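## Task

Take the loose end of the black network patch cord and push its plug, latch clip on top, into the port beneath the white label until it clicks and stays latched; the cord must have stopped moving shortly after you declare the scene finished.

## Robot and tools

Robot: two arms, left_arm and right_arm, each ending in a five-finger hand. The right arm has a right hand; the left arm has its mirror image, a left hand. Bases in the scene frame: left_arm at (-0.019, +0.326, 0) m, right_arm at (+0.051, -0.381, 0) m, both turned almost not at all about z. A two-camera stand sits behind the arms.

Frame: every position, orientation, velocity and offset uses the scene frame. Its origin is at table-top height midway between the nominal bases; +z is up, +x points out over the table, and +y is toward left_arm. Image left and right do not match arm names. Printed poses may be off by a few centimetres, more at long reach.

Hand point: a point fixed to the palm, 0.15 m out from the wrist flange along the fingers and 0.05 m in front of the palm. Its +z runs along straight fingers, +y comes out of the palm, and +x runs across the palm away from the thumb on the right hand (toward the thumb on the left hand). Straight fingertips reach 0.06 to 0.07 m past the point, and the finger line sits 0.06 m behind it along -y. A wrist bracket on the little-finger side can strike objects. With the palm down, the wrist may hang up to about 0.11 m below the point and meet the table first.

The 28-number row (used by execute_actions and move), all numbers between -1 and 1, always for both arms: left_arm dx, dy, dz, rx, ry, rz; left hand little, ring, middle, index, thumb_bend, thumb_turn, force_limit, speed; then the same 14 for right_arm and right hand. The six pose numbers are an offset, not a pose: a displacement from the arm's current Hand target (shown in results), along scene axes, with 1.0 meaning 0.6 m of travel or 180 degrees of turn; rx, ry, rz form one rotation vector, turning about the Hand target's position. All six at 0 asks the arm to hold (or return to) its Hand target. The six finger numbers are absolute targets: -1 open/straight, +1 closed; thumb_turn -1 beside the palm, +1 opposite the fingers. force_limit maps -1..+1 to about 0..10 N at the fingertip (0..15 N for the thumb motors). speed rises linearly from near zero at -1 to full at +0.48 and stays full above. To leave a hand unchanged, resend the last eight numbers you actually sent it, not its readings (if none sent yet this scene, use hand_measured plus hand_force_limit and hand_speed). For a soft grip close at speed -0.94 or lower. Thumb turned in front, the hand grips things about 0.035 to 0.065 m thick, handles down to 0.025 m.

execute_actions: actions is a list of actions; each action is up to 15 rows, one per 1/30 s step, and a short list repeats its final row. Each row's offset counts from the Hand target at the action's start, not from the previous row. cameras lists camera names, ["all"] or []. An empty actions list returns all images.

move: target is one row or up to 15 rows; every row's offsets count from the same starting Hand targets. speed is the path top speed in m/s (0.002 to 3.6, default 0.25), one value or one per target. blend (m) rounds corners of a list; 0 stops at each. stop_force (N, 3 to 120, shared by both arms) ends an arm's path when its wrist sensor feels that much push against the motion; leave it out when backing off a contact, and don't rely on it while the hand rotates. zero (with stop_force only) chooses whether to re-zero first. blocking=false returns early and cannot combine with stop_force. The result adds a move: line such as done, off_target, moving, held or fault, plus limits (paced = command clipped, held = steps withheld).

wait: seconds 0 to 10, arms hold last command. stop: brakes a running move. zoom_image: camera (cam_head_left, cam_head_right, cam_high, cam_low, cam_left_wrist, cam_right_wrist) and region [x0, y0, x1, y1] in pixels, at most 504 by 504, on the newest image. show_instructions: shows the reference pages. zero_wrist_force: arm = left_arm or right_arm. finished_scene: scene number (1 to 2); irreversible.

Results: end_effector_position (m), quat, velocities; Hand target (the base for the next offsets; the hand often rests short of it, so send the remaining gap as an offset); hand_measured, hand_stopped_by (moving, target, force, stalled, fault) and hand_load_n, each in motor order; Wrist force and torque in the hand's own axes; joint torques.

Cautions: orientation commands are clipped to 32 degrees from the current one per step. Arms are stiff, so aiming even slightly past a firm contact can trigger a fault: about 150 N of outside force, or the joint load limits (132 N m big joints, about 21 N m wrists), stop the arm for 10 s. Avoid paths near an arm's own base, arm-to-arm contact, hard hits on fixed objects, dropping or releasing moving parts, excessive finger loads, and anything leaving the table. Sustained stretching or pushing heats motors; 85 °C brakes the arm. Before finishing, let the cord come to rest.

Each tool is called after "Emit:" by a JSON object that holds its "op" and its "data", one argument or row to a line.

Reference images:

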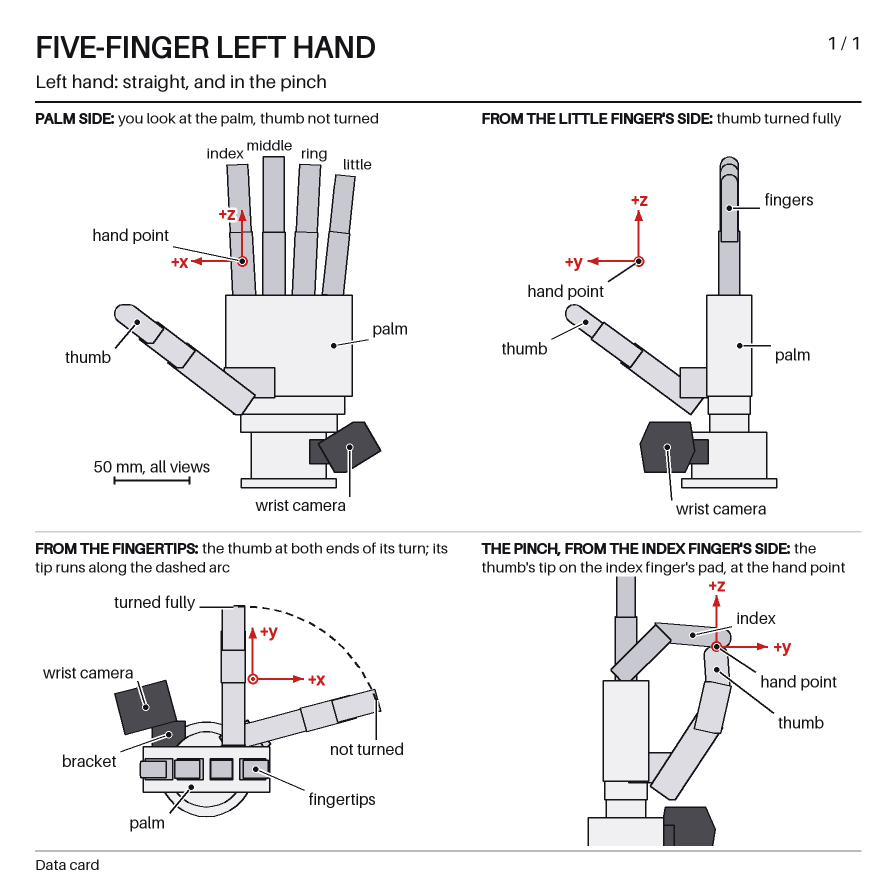

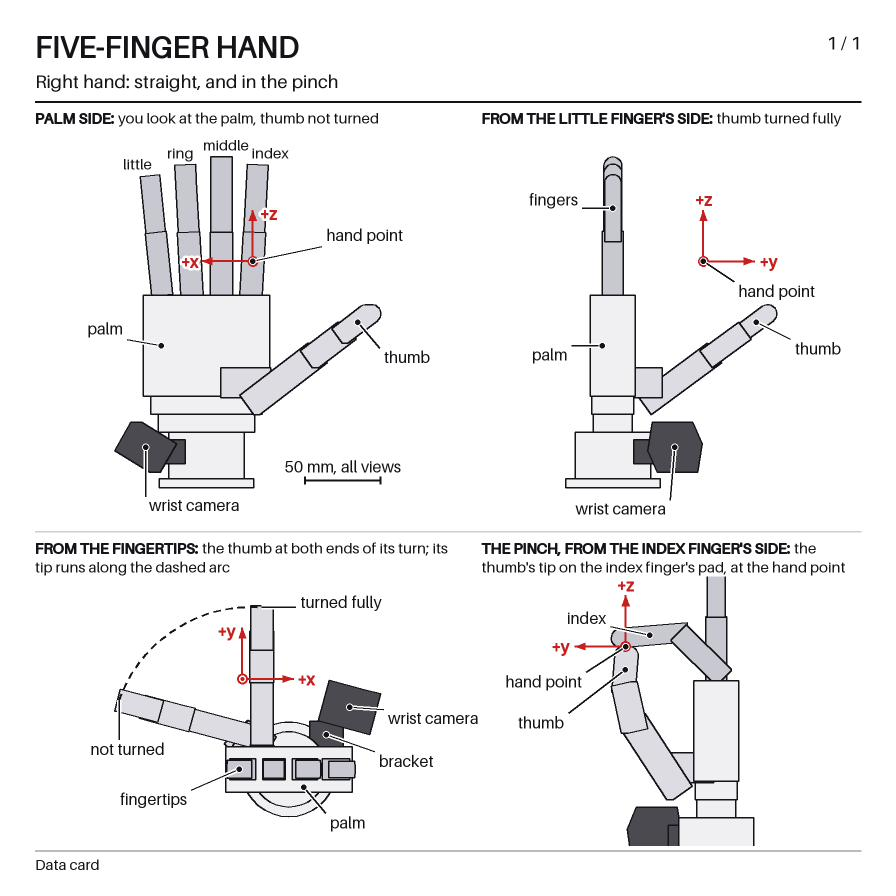

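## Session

Scene 1 succeeded. Now scene 2.

Emit:
{"op": "execute_actions", "data": {
  "actions": []
}}

Scene clock: 0.00 s.
left_arm: end_effector_position=(+0.7577, +0.5068, +0.1748) hand_measured=(-1.000, -1.000, -1.000, -1.000, -1.000, -1.000) hand_load_n=(+0.0, +0.0, +0.0, +0.0, +0.0, +0.0) hand_stopped_by=(target, target, target, target, target, target) hand_force_limit=0.00 hand_speed=-0.80 end_effector_quat_wxyz=(-0.176, +0.947, -0.134, +0.235) | right_arm: end_effector_position=(+0.6413, -0.1086, +0.2783) hand_measured=(-1.000, -1.000, -1.000, -1.000, -1.000, -1.000) hand_load_n=(+0.0, +0.0, +0.0, +0.0, +0.0, +0.0) hand_stopped_by=(target, target, target, target, target, target) hand_force_limit=0.00 hand_speed=-0.80 end_effector_quat_wxyz=(+0.729, -0.578, +0.344, -0.126)
Joint positions: left_arm=[3.62 -2.496 -0.566 2.087 -1.587 2.331] | right_arm=[-0.134 -1.379 1.862 -0.671 0.527 -2.613]
Joint velocities: within noise
Joint torques (N m): no reading
Motor temperatures (°C): left_arm=[30 33 36 38 40 36] | right_arm=[33 31 33 36 37 39]
Wrist force (N): no reading
Wrist torque (N m): no reading
Wrist force, peak (N): no reading
Hand target: left_arm +0.7577, +0.5068, +0.1748; -0.176, +0.947, -0.134, +0.235 | right_arm +0.6413, -0.1086, +0.2783; +0.729, -0.578, +0.344, -0.126

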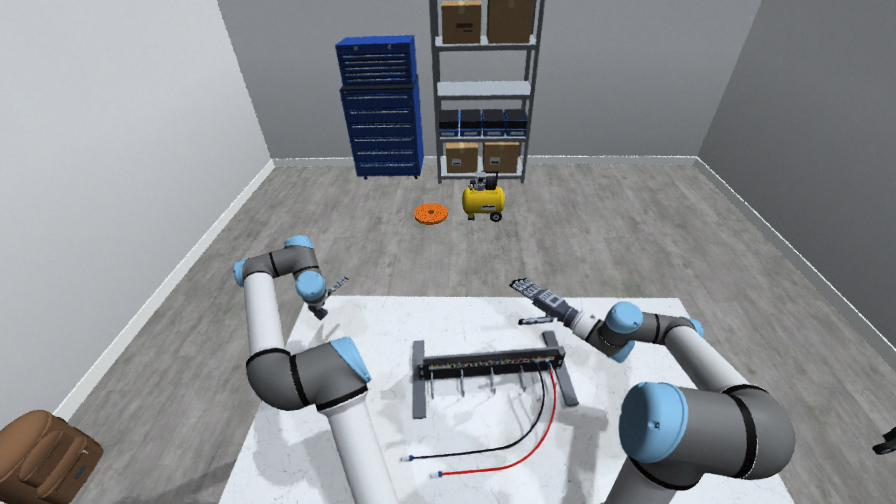

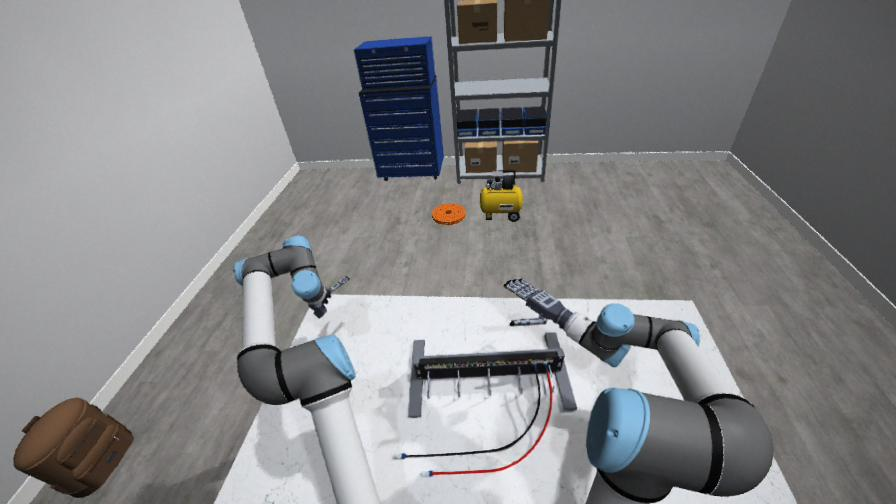

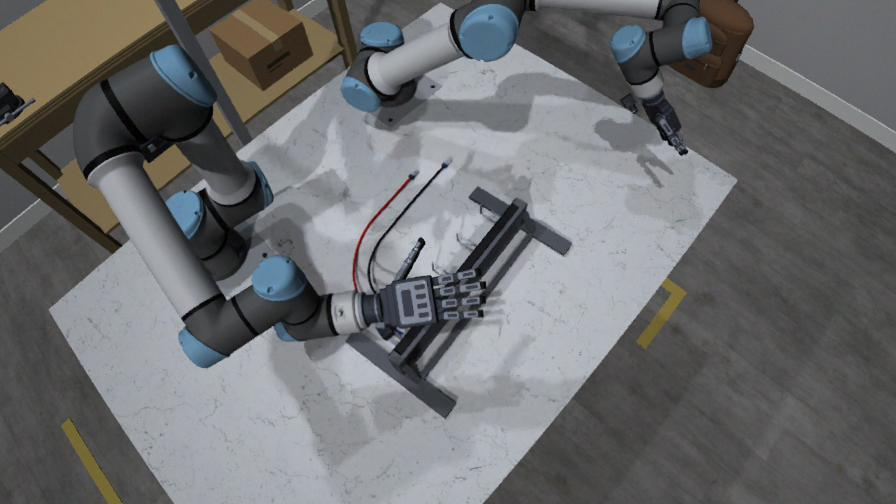

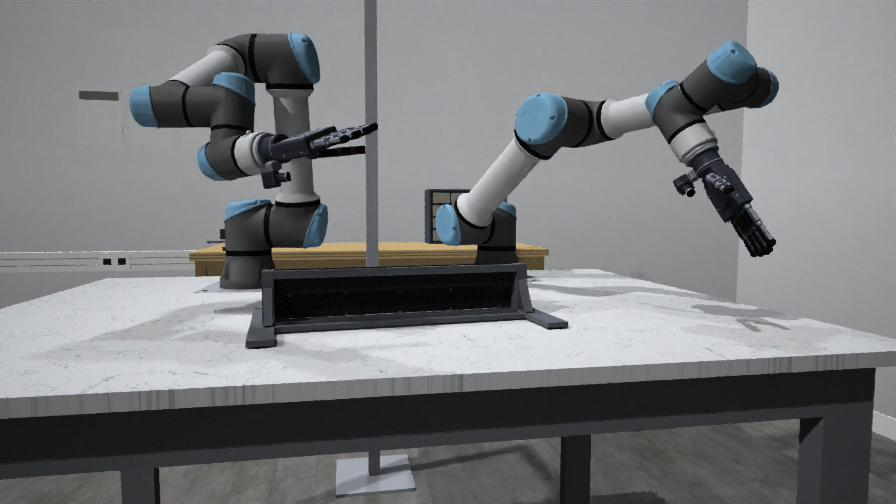

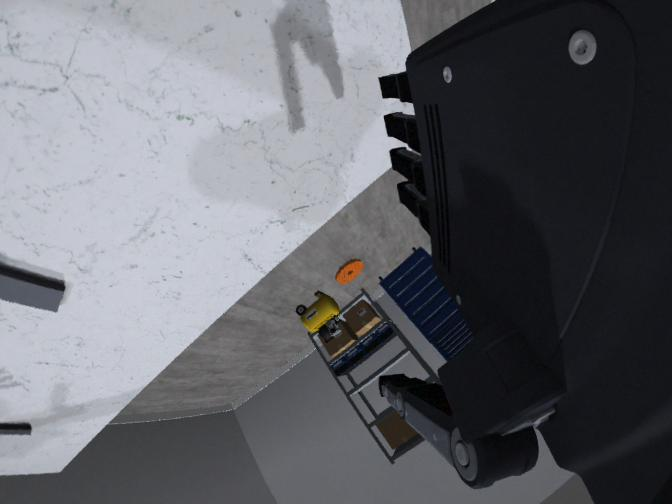

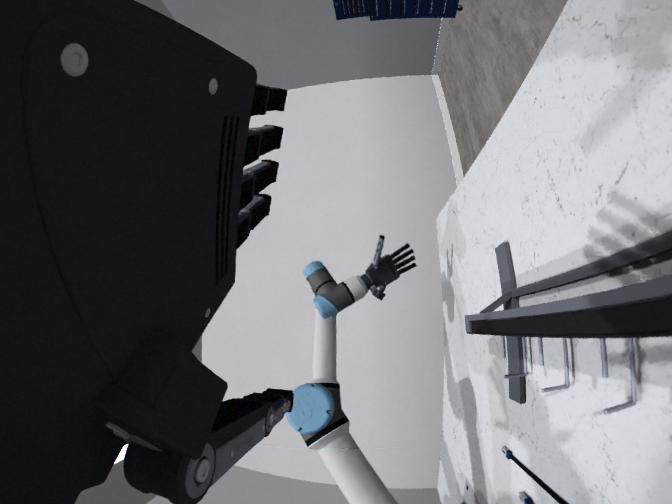

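Emit:
{"op": "zoom_image", "data": {
  "camera": "cam_head_left",
  "region": [390, 330, 600, 490]
}}

Emit:
{"op": "zoom_image", "data": {
  "camera": "cam_head_left",
  "region": [410, 335, 500, 405]
}}

Emit:
{"op": "zoom_image", "data": {
  "camera": "cam_head_left",
  "region": [490, 335, 580, 405]
}}

Emit:
{"op": "zoom_image", "data": {
  "camera": "cam_high",
  "region": [340, 140, 560, 300]
}}

Scaled by 2.400 from the camera's 896x504 image, which has a finer 1280x720 frame.

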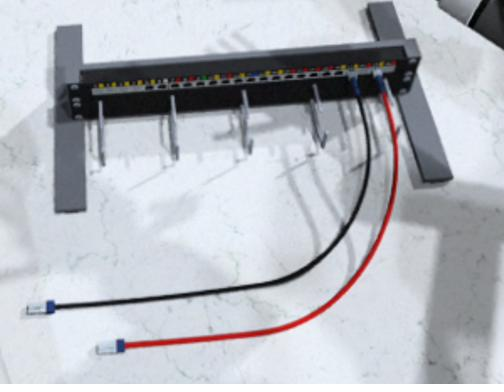

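Scaled by 5.600 from the camera's 896x504 image, which has a finer 1280x720 frame.

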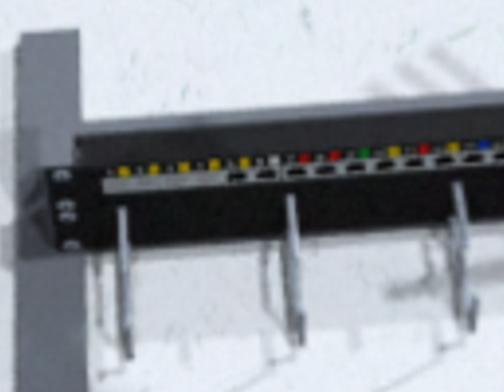

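Scaled by 5.600 from the camera's 896x504 image, which has a finer 1280x720 frame.

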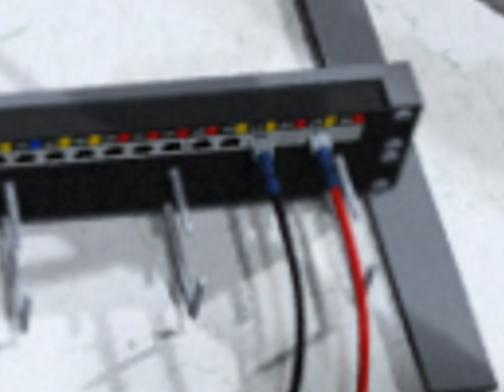

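Scaled by 2.291 from the camera's 896x504 image, which has a finer 1280x720 frame.

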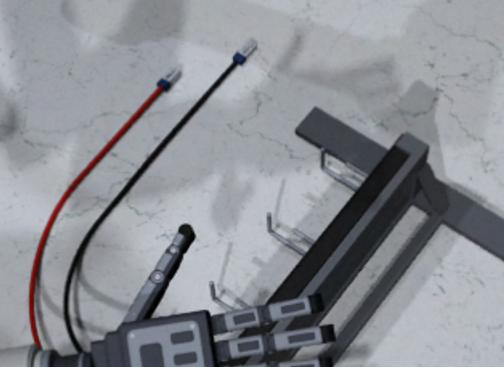

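Emit:
{"op": "zoom_image", "data": {
  "camera": "cam_right_wrist",
  "region": [430, 220, 672, 504]
}}

Emit:
{"op": "zoom_image", "data": {
  "camera": "cam_high",
  "region": [400, 150, 470, 200]
}}

Emit:
{"op": "zoom_image", "data": {
  "camera": "cam_head_left",
  "region": [395, 445, 455, 485]
}}

Scaled by 1.775 from the camera's 672x504 image, which has a finer 960x720 frame.

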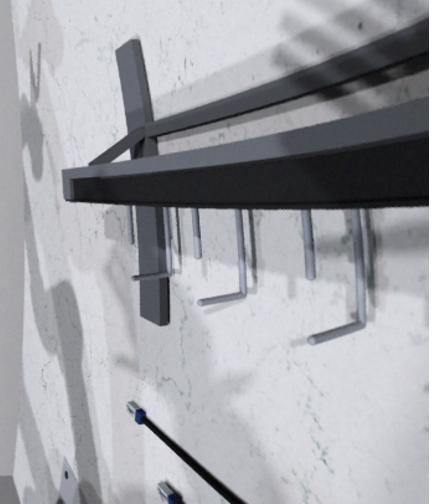

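Scaled by 7.200 from the camera's 896x504 image, which has a finer 1280x720 frame.

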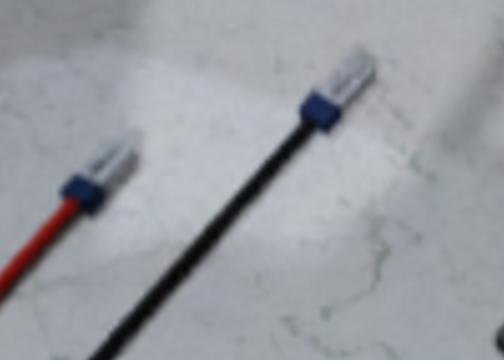

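Scaled by 8.400 from the camera's 896x504 image, which has a finer 1280x720 frame.

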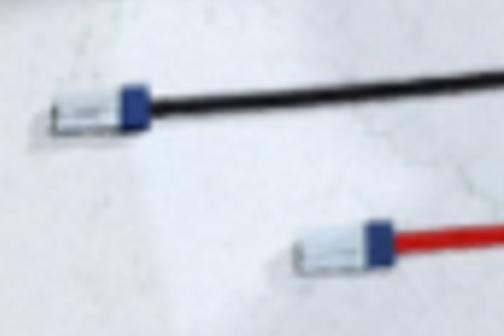

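Emit:
{"op": "move", "data": {
  "target": [
    [0,0,0,0,0,0,-1,-1,-1,-1,-1,-1,0,-0.8,-0.25,0.2,0.05,-0.1116,0.1043,-0.10665,-1,-1,-1,0.13,-0.45,1,-0.3,0],
    [0,0,0,0,0,0,-1,-1,-1,-1,-1,-1,0,-0.8,-0.542,0.431,-0.1305,-0.2232,0.2086,-0.2133,-1,-1,-1,0.13,-0.45,1,-0.3,0]
  ],
  "speed": 0.3,
  "blend": [0.03,0],
  "cameras": ["cam_right_wrist","cam_high"]
}}

Scene clock: 5.57 s.
left_arm: end_effector_position=(+0.7577, +0.5068, +0.1748) hand_measured=(-1.000, -1.000, -1.000, -1.000, -1.000, -1.000) hand_load_n=(+0.0, +0.0, +0.0, +0.0, +0.0, +0.0) hand_stopped_by=(target, target, target, target, target, target) hand_force_limit=0.00 hand_speed=-0.80 end_effector_quat_wxyz=(-0.176, +0.947, -0.134, +0.235) | right_arm: end_effector_position=(+0.3161, +0.1500, +0.2000) hand_measured=(-1.000, -1.000, -1.000, +0.130, -0.450, +1.000) hand_load_n=(+0.0, +0.0, +0.0, +0.0, +0.0, +0.0) hand_stopped_by=(target, target, target, target, target, target) hand_force_limit=-0.30 hand_speed=0.00 end_effector_quat_wxyz=(-0.270, +0.654, -0.653, +0.270)
Joint positions: left_arm=[3.62 -2.496 -0.566 2.087 -1.587 2.331] | right_arm=[1.107 -1.07 1.254 0.929 2.232 -2.247]
Joint torques (N m): left_arm=[-1.4 60.73 17.7 -0.98 0.1 0] | right_arm=[12.05 -30.74 -26.42 3.51 2.31 1.53]
Wrist force (N): left_arm=[-0.1 0.1 -0.2] | right_arm=[0.6 0.6 -1.7]
Wrist torque (N m): left_arm=[0.02 0.00 0.00] | right_arm=[0.41 0.07 0.15]
Wrist force, peak (N): left_arm=[0.0 -0.4 -0.2] | right_arm=[-0.6 1.7 -2.0]
Hand target: left_arm +0.7577, +0.5068, +0.1748; -0.176, +0.947, -0.134, +0.235 | right_arm +0.3161, +0.1500, +0.2000; -0.270, +0.654, -0.653, +0.270
Off the commanded pose: left_arm 0.000 m, 0 deg | right_arm 0.000 m, 0 deg.
move: done
Images, in order (width x height): cam_high 896x504, cam_right_wrist 672x504.

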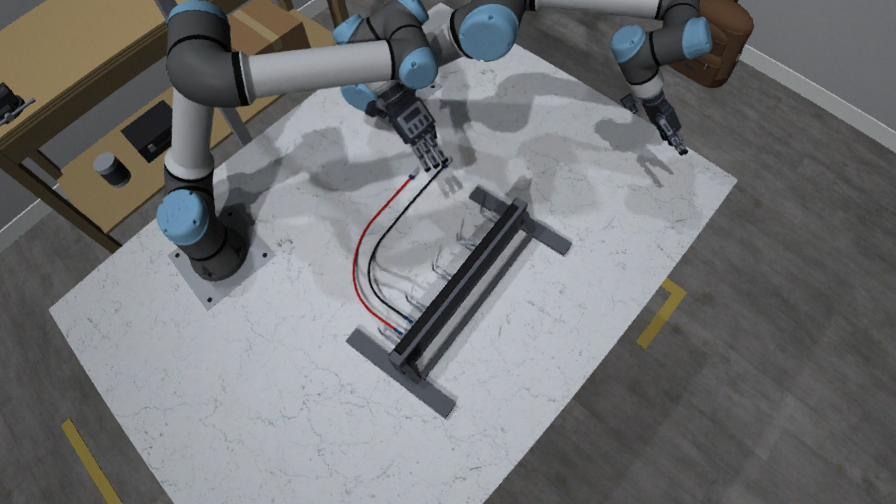

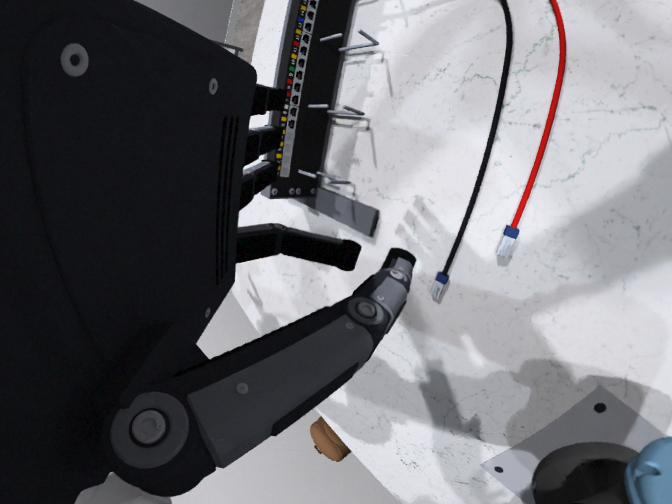

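Emit:
{"op": "zoom_image", "data": {
  "camera": "cam_right_wrist",
  "region": [420, 255, 470, 305]
}}

Emit:
{"op": "zoom_image", "data": {
  "camera": "cam_right_wrist",
  "region": [230, 0, 400, 240]
}}

Scaled by 10.080 from the camera's 672x504 image, which has a finer 960x720 frame.

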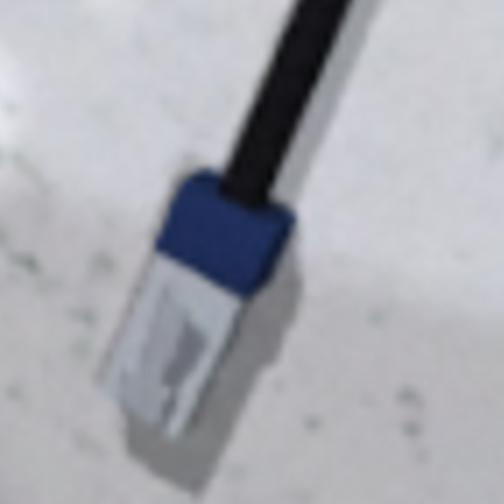

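Scaled by 2.100 from the camera's 672x504 image, which has a finer 960x720 frame.

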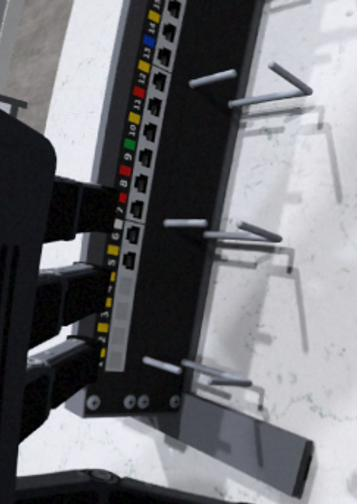

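Emit:
{"op": "move", "data": {
  "target": [0,0,0,0,0,0,-1,-1,-1,-1,-1,-1,0,-0.8,-0.0068,0.1142,-0.1167,0,0,0,-1,-1,-1,0.13,-0.45,1,-0.3,0],
  "speed": 0.15,
  "cameras": ["cam_right_wrist","cam_low"]
}}

Emit:
{"op": "zoom_image", "data": {
  "camera": "cam_right_wrist",
  "region": [340, 220, 440, 320]
}}

Scene clock: 7.63 s.
left_arm: end_effector_position=(+0.7577, +0.5068, +0.1748) hand_measured=(-1.000, -1.000, -1.000, -1.000, -1.000, -1.000) hand_load_n=(+0.0, +0.0, +0.0, +0.0, +0.0, +0.0) hand_stopped_by=(target, target, target, target, target, target) hand_force_limit=0.00 hand_speed=-0.80 end_effector_quat_wxyz=(-0.176, +0.947, -0.134, +0.235) | right_arm: end_effector_position=(+0.3134, +0.1851, +0.1636) hand_measured=(-1.000, -1.000, -1.000, +0.130, -0.450, +1.000) hand_load_n=(+0.0, +0.0, +0.0, +0.0, +0.0, +0.0) hand_stopped_by=(target, target, target, target, target, target) hand_force_limit=-0.30 hand_speed=0.00 end_effector_quat_wxyz=(-0.271, +0.654, -0.653, +0.270)
Joint positions: left_arm=[3.62 -2.496 -0.566 2.087 -1.587 2.331] | right_arm=[1.144 -0.964 1.187 0.915 2.247 -2.206]
Joint torques (N m): left_arm=[-0.79 60.62 18.01 -1.04 0.1 0.04] | right_arm=[-14.21 -58.92 -10.91 3.5 -0.55 -1.59]
Wrist force (N): left_arm=[-0.4 -0.1 -0.1] | right_arm=[0.5 0.7 -1.8]
Wrist torque (N m): left_arm=[0.00 0.05 -0.01] | right_arm=[0.42 0.08 0.15]
Wrist force, peak (N): left_arm=[-0.4 -0.1 -0.1] | right_arm=[-2.6 2.9 -0.5]
Hand target: left_arm +0.7577, +0.5068, +0.1748; -0.176, +0.947, -0.134, +0.235 | right_arm +0.3134, +0.1850, +0.1637; -0.271, +0.654, -0.653, +0.270 (not the last commanded pose)
Off the commanded pose: left_arm 0.000 m, 0 deg | right_arm 0.047 m, 0 deg.
move: held (right_arm; a check stopped the path); limits=held
pose unreachable (right arm): on one or more control steps of this call, first in action 0 (counted from 0), this arm could not follow its commanded pose, so it was not sent that pose on those steps. It may still have moved: this result reports where it is.
cause: moving toward the commanded pose would bring a part of the arm too close to another arm (a part of this arm just beyond joint 4 (wrist 1) and a part of the left arm just beyond its joint 2 (shoulder lift), at the place that arm is still heading or pushing toward).
Images, in order (width x height): cam_low 896x504, cam_right_wrist 672x504.

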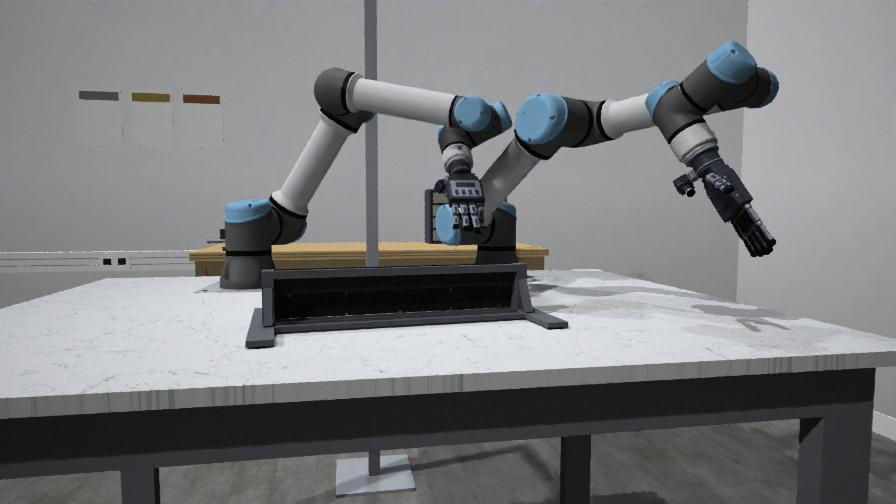

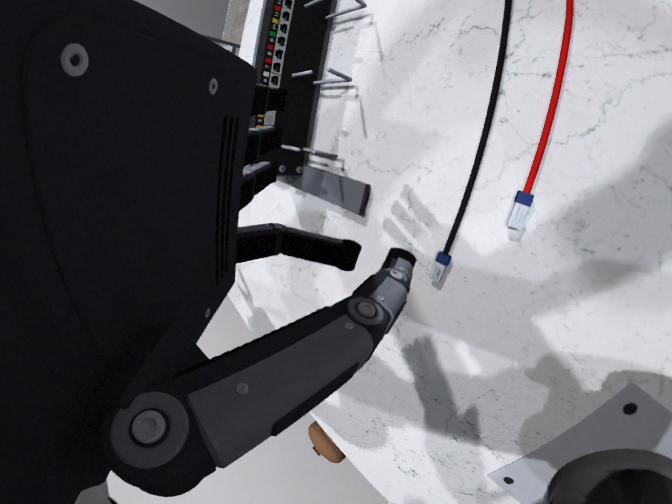

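Scaled by 5.040 from the camera's 672x504 image, which has a finer 960x720 frame.

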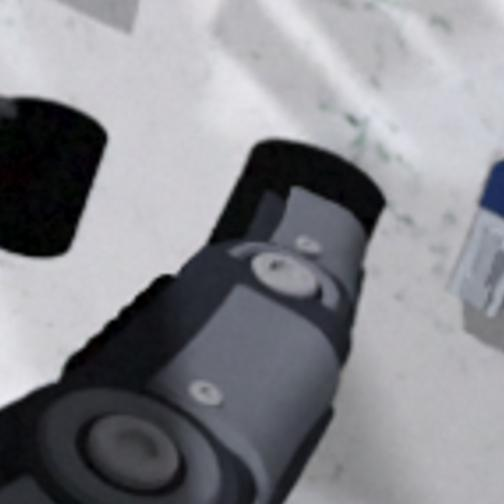

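Emit:
{"op": "move", "data": {
  "target": [
    [0,0,0,0,0,0,-1,-1,-1,-1,-1,-1,0,-0.8,0.061,-0.308,0.227,0.0535,-0.1074,0.1667,-1,-1,-1,-1,-1,-1,-0.3,0],
    [0,0,0,0,0,0,-1,-1,-1,-1,-1,-1,0,-0.8,0.2277,-0.6417,0.1438,0.107,-0.2148,0.3333,-1,-1,-1,-1,-1,-1,-0.3,0]
  ],
  "speed": 0.3,
  "blend": [0.04,0],
  "cameras": ["cam_right_wrist","cam_high"]
}}

Scene clock: 14.47 s.
left_arm: end_effector_position=(+0.7577, +0.5068, +0.1748) hand_measured=(-1.000, -1.000, -1.000, -1.000, -1.000, -1.000) hand_load_n=(+0.0, +0.0, +0.0, +0.0, +0.0, -0.5) hand_stopped_by=(target, target, target, target, target, target) hand_force_limit=0.00 hand_speed=-0.80 end_effector_quat_wxyz=(-0.176, +0.947, -0.134, +0.235) | right_arm: end_effector_position=(+0.4498, -0.2002, +0.2501) hand_measured=(-1.000, -1.000, -1.000, -1.000, -1.000, -1.000) hand_load_n=(+0.0, +0.0, -0.5, +0.0, +0.0, +0.0) hand_stopped_by=(target, target, target, target, target, target) hand_force_limit=-0.30 hand_speed=0.00 end_effector_quat_wxyz=(+0.659, -0.711, +0.159, -0.187)
Joint positions: left_arm=[3.62 -2.496 -0.566 2.087 -1.587 2.331] | right_arm=[-0.547 -1.888 2.289 -0.941 -0.122 -2.663]
Joint torques (N m): left_arm=[-0.58 59.93 19.17 -1.1 0.38 0.05] | right_arm=[12.74 -18.35 -14.5 -2.93 -0.6 1.25]
Wrist force (N): left_arm=[-0.2 0.1 -0.2] | right_arm=[0.5 -0.1 -0.5]
Wrist torque (N m): left_arm=[0.02 0.04 -0.02] | right_arm=[0.06 0.04 0.12]
Wrist force, peak (N): left_arm=[-0.1 -0.4 -0.1] | right_arm=[0.8 1.7 -1.7]
Hand target: left_arm +0.7577, +0.5068, +0.1748; -0.176, +0.947, -0.134, +0.235 | right_arm +0.4500, -0.2001, +0.2500; +0.656, -0.714, +0.160, -0.187
Off the commanded pose: left_arm 0.000 m, 0 deg | right_arm 0.000 m, 0 deg.
move: done
Images, in order (width x height): cam_high 896x504, cam_right_wrist 672x504.

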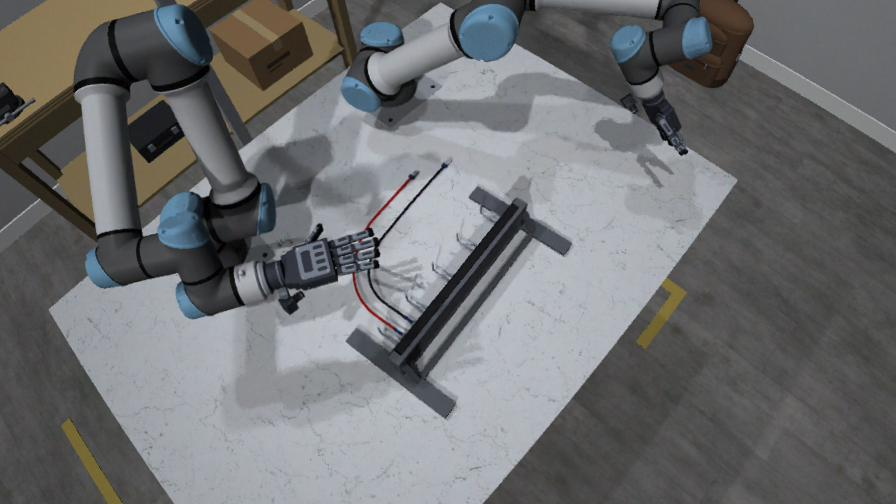

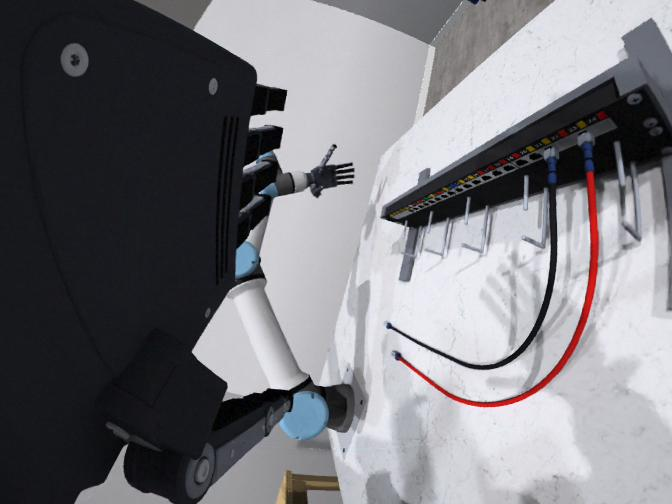

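Emit:
{"op": "zoom_image", "data": {
  "camera": "cam_right_wrist",
  "region": [380, 90, 620, 250]
}}

Emit:
{"op": "zoom_image", "data": {
  "camera": "cam_right_wrist",
  "region": [380, 150, 500, 230]
}}

Scaled by 2.100 from the camera's 672x504 image, which has a finer 960x720 frame.

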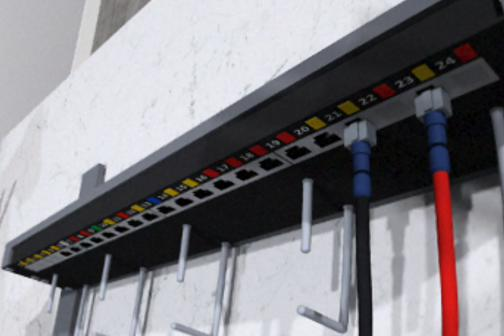

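Scaled by 4.200 from the camera's 672x504 image, which has a finer 960x720 frame.

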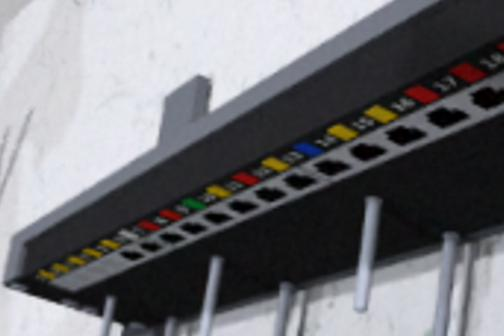

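Emit:
{"op": "move", "data": {
  "target": [
    [-0.4295,-0.178,0.2087,0.0092,0.0989,0.3125,-1,-1,-1,0.13,-0.45,1,-0.3,0,0,0,0,0,0,0,-1,-1,-1,-1,-1,-1,-0.3,0],
    [-0.7462,-0.4922,0.042,0.0184,0.1977,0.6251,-1,-1,-1,0.13,-0.45,1,-0.3,0,0,0,0,0,0,0,-1,-1,-1,-1,-1,-1,-0.3,0]
  ],
  "speed": 0.35,
  "blend": [0.04,0],
  "cameras": ["cam_left_wrist","cam_high"]
}}

Scene clock: 19.13 s.
left_arm: end_effector_position=(+0.3101, +0.2115, +0.2000) hand_measured=(-1.000, -1.000, -1.000, +0.130, -0.450, +1.000) hand_load_n=(+0.0, +0.0, +0.0, +0.0, +0.0, +0.0) hand_stopped_by=(target, target, target, target, target, target) hand_force_limit=-0.30 hand_speed=0.00 end_effector_quat_wxyz=(-0.271, +0.653, +0.653, -0.271) | right_arm: end_effector_position=(+0.4498, -0.2002, +0.2501) hand_measured=(-1.000, -1.000, -1.000, -1.000, -1.000, -1.000) hand_load_n=(+0.0, +0.0, +0.0, +0.0, +0.0, -0.5) hand_stopped_by=(target, target, target, target, target, target) hand_force_limit=-0.30 hand_speed=0.00 end_effector_quat_wxyz=(+0.659, -0.711, +0.159, -0.187)
Joint positions: left_arm=[3.119 -2.048 -1.603 1.294 -1.552 -0.019] | right_arm=[-0.547 -1.888 2.289 -0.941 -0.122 -2.662]
Joint torques (N m): left_arm=[-10.33 49.43 5.38 -1.37 1.92 -2.29] | right_arm=[11.82 -18.65 -13.93 -2.62 -0.87 1.33]
Wrist force (N): left_arm=[-0.3 0.2 0.1] | right_arm=[0.7 0.3 -0.6]
Wrist torque (N m): left_arm=[0.03 0.06 0.11] | right_arm=[0.13 0.01 0.14]
Wrist force, peak (N): left_arm=[-1.0 0.2 0.6] | right_arm=[0.8 0.2 -0.7]
Hand target: left_arm +0.3100, +0.2115, +0.2000; -0.271, +0.653, +0.653, -0.271 | right_arm +0.4498, -0.2002, +0.2501; +0.659, -0.711, +0.159, -0.187
Off the commanded pose: left_arm 0.000 m, 0 deg | right_arm 0.000 m, 0 deg.
move: done
Images, in order (width x height): cam_high 896x504, cam_left_wrist 672x504.

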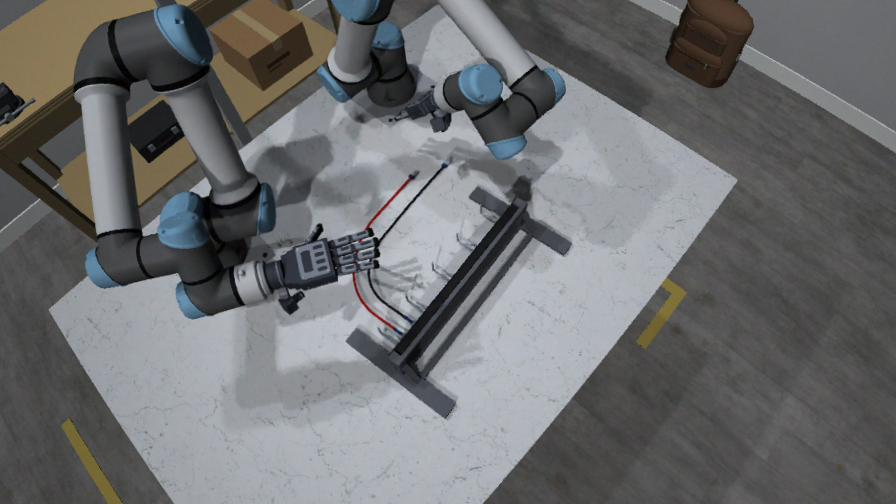

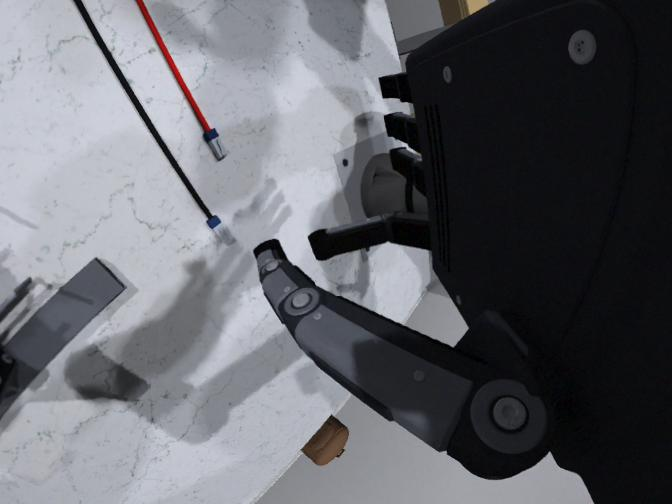

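Emit:
{"op": "zoom_image", "data": {
  "camera": "cam_left_wrist",
  "region": [195, 205, 245, 255]
}}

Scaled by 10.080 from the camera's 672x504 image, which has a finer 960x720 frame.

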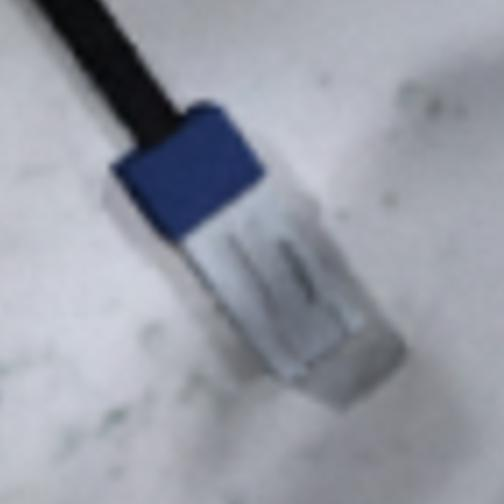

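Emit:
{"op": "move", "data": {
  "target": [-0.0148,-0.0045,-0.1667,0,0,0.0778,-1,-1,-1,0.13,-0.45,1,-0.3,0,0,0,0,0,0,0,-1,-1,-1,-1,-1,-1,-0.3,0],
  "speed": 0.2,
  "cameras": ["cam_left_wrist"]
}}

Emit:
{"op": "zoom_image", "data": {
  "camera": "cam_left_wrist",
  "region": [265, 175, 345, 255]
}}

Scene clock: 20.83 s.
left_arm: end_effector_position=(+0.3011, +0.2088, +0.1001) hand_measured=(-1.000, -1.000, -1.000, +0.130, -0.450, +1.000) hand_load_n=(+0.0, +0.0, +0.0, +0.0, +0.0, +0.0) hand_stopped_by=(target, target, target, target, target, target) hand_force_limit=-0.30 hand_speed=0.00 end_effector_quat_wxyz=(-0.236, +0.568, +0.728, -0.302) end_effector_velocity=(+0.000, +0.000, -0.002) end_effector_angular_velocity=(-0.001, -0.002, +0.001) | right_arm: end_effector_position=(+0.4498, -0.2002, +0.2501) hand_measured=(-1.000, -1.000, -1.000, -1.000, -1.000, -1.000) hand_load_n=(+0.0, -0.5, +0.0, +0.0, +0.0, +0.0) hand_stopped_by=(target, target, target, target, target, target) hand_force_limit=-0.30 hand_speed=0.00 end_effector_quat_wxyz=(+0.659, -0.711, +0.159, -0.187)
Joint positions: left_arm=[3.186 -2.16 -1.728 1.541 -1.426 -0.146] | right_arm=[-0.547 -1.888 2.289 -0.941 -0.122 -2.662]
Joint velocities: left_arm=[0 -0.001 -0.002 0.005 0.001 0] | right_arm=[within noise]
Joint torques (N m): left_arm=[10.6 30.64 2.85 -0.77 2.48 -2.08] | right_arm=[12.69 -18.1 -14.57 -2.86 -0.56 1.6]
Wrist force (N): left_arm=[-0.5 0.2 0.2] | right_arm=[0.6 -0.1 -0.4]
Wrist torque (N m): left_arm=[0.03 0.11 0.10] | right_arm=[0.05 0.01 0.13]
Wrist force, peak (N): left_arm=[-0.3 0.7 0.8] | right_arm=[0.7 0.2 -0.7]
Hand target: left_arm +0.3011, +0.2088, +0.1000; -0.236, +0.568, +0.728, -0.302 | right_arm +0.4498, -0.2002, +0.2501; +0.659, -0.711, +0.159, -0.187
Off the commanded pose: left_arm 0.000 m, 0 deg | right_arm 0.000 m, 0 deg.
move: done
Images, in order (width x height): cam_left_wrist 672x504.

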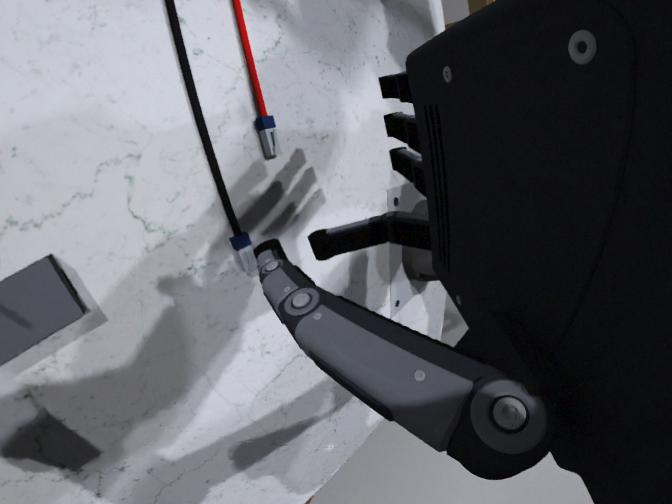

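Scaled by 6.300 from the camera's 672x504 image, which has a finer 960x720 frame.

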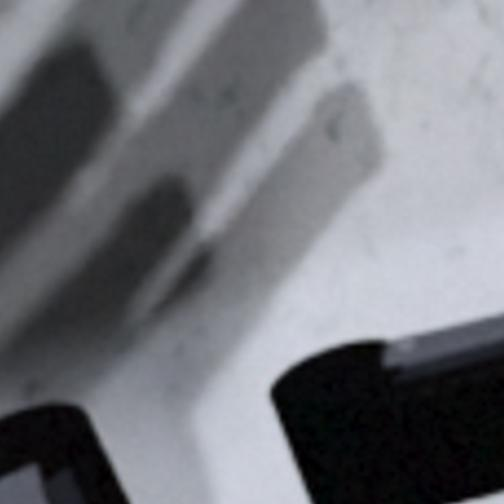

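Emit:
{"op": "zoom_image", "data": {
  "camera": "cam_left_wrist",
  "region": [215, 220, 275, 280]
}}

Scaled by 8.400 from the camera's 672x504 image, which has a finer 960x720 frame.

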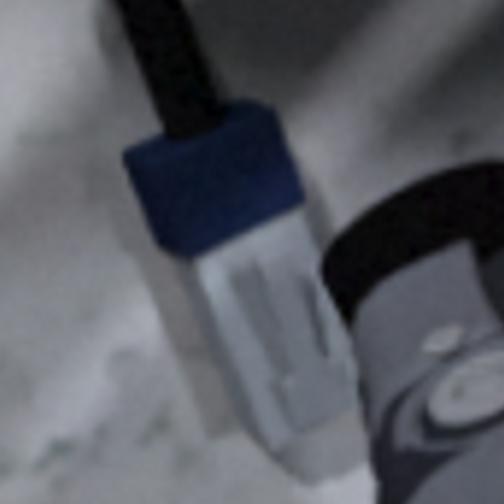

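Emit:
{"op": "move", "data": {
  "target": [-0.0023,0.0125,-0.0833,0,0,-0.0111,-1,-1,-1,0.13,-0.45,1,-0.3,0,0,0,0,0,0,0,-1,-1,-1,-1,-1,-1,-0.3,0],
  "speed": 0.1,
  "cameras": ["cam_left_wrist"]
}}

Emit:
{"op": "zoom_image", "data": {
  "camera": "cam_left_wrist",
  "region": [235, 195, 335, 295]
}}

Scene clock: 22.23 s.
left_arm: end_effector_position=(+0.2998, +0.2163, +0.0501) hand_measured=(-1.000, -1.000, -1.000, +0.130, -0.450, +1.000) hand_load_n=(+0.0, +0.0, +0.0, +0.0, +0.5, +0.0) hand_stopped_by=(target, target, target, target, target, target) hand_force_limit=-0.30 hand_speed=0.00 end_effector_quat_wxyz=(-0.241, +0.581, +0.718, -0.298) | right_arm: end_effector_position=(+0.4498, -0.2002, +0.2501) hand_measured=(-1.000, -1.000, -1.000, -1.000, -1.000, -1.000) hand_load_n=(+0.0, +0.0, +0.0, +0.0, +0.5, +0.0) hand_stopped_by=(target, target, target, target, target, target) hand_force_limit=-0.30 hand_speed=0.00 end_effector_quat_wxyz=(+0.659, -0.711, +0.159, -0.187)
Joint positions: left_arm=[3.192 -2.242 -1.755 1.646 -1.455 -0.117] | right_arm=[-0.547 -1.888 2.289 -0.941 -0.122 -2.662]
Joint torques (N m): left_arm=[8.5 32.69 1.99 -0.65 -1.75 2.09] | right_arm=[12.59 -18.23 -15.15 -2.7 -0.61 1.49]
Wrist force (N): left_arm=[-0.4 0.1 0.2] | right_arm=[0.3 -0.1 -0.6]
Wrist torque (N m): left_arm=[0.02 0.07 -0.08] | right_arm=[0.06 0.05 0.11]
Wrist force, peak (N): left_arm=[-0.8 -0.1 0.1] | right_arm=[0.5 0.2 -0.9]
Hand target: left_arm +0.2998, +0.2163, +0.0500; -0.241, +0.581, +0.718, -0.298 | right_arm +0.4498, -0.2002, +0.2501; +0.659, -0.711, +0.159, -0.187
Off the commanded pose: left_arm 0.000 m, 0 deg | right_arm 0.000 m, 0 deg.
move: done
Images, in order (width x height): cam_left_wrist 672x504.

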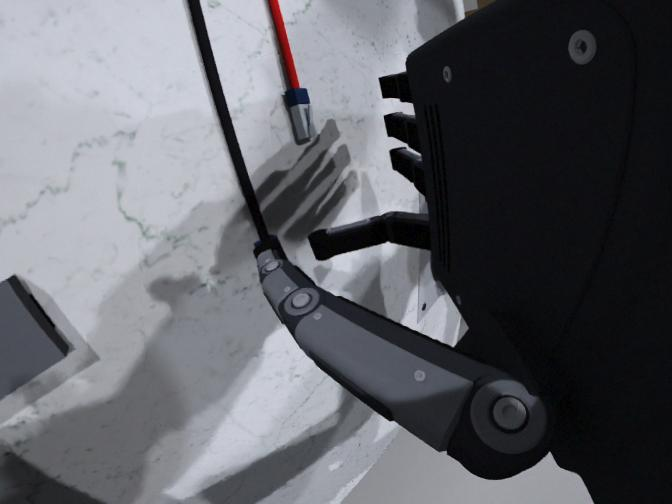

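Scaled by 5.040 from the camera's 672x504 image, which has a finer 960x720 frame.

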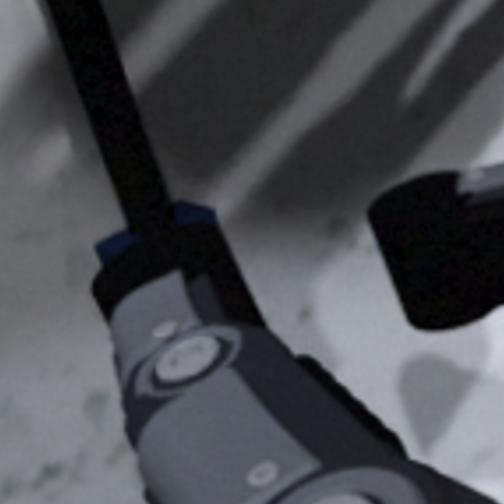

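Emit:
{"op": "move", "data": {
  "target": [-0.003,0.0122,-0.0417,0,0,0,-1,-1,-1,0.13,-0.45,1,-0.3,0,0,0,0,0,0,0,-1,-1,-1,-1,-1,-1,-0.3,0],
  "speed": 0.04,
  "cameras": ["cam_left_wrist"]
}}

Emit:
{"op": "zoom_image", "data": {
  "camera": "cam_left_wrist",
  "region": [245, 205, 345, 305]
}}

Scene clock: 23.67 s.
left_arm: end_effector_position=(+0.2980, +0.2236, +0.0251) hand_measured=(-1.000, -1.000, -1.000, +0.130, -0.450, +1.000) hand_load_n=(+0.0, +0.0, +0.0, +0.0, +0.0, +0.0) hand_stopped_by=(target, target, target, target, target, target) hand_force_limit=-0.30 hand_speed=0.00 end_effector_quat_wxyz=(-0.241, +0.581, +0.718, -0.298) | right_arm: end_effector_position=(+0.4498, -0.2002, +0.2501) hand_measured=(-1.000, -1.000, -1.000, -1.000, -1.000, -1.000) hand_load_n=(+0.0, +0.0, +0.0, +0.0, +0.0, +0.0) hand_stopped_by=(target, target, target, target, target, target) hand_force_limit=-0.30 hand_speed=0.00 end_effector_quat_wxyz=(+0.659, -0.711, +0.159, -0.187)
Joint positions: left_arm=[3.209 -2.283 -1.77 1.701 -1.467 -0.105] | right_arm=[-0.547 -1.888 2.289 -0.941 -0.122 -2.662]
Joint torques (N m): left_arm=[9.78 32.71 1.3 -0.82 -1.9 2.08] | right_arm=[11.8 -17.56 -14.82 -2.57 -0.61 1.71]
Wrist force (N): left_arm=[-0.4 -0.1 0.2] | right_arm=[0.5 0.3 -0.6]
Wrist torque (N m): left_arm=[0.01 0.09 -0.07] | right_arm=[0.11 0.03 0.13]
Wrist force, peak (N): left_arm=[-0.5 0.2 0.4] | right_arm=[0.7 0.0 -0.6]
Hand target: left_arm +0.2980, +0.2236, +0.0250; -0.241, +0.581, +0.718, -0.298 | right_arm +0.4498, -0.2002, +0.2501; +0.659, -0.711, +0.159, -0.187
Off the commanded pose: left_arm 0.000 m, 0 deg | right_arm 0.000 m, 0 deg.
move: done
Images, in order (width x height): cam_left_wrist 672x504.

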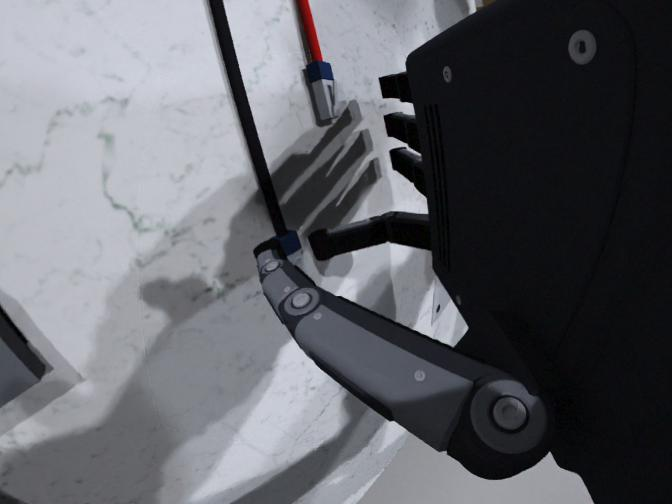

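Scaled by 5.040 from the camera's 672x504 image, which has a finer 960x720 frame.

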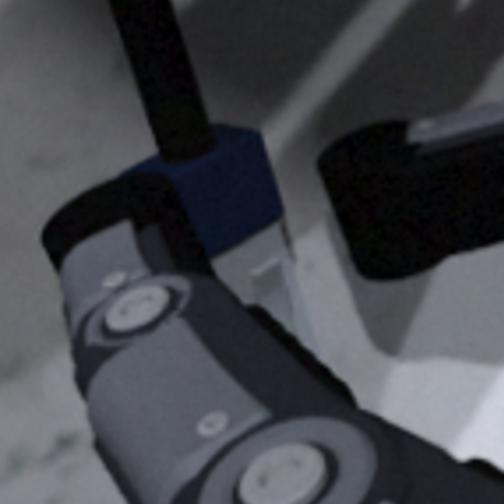

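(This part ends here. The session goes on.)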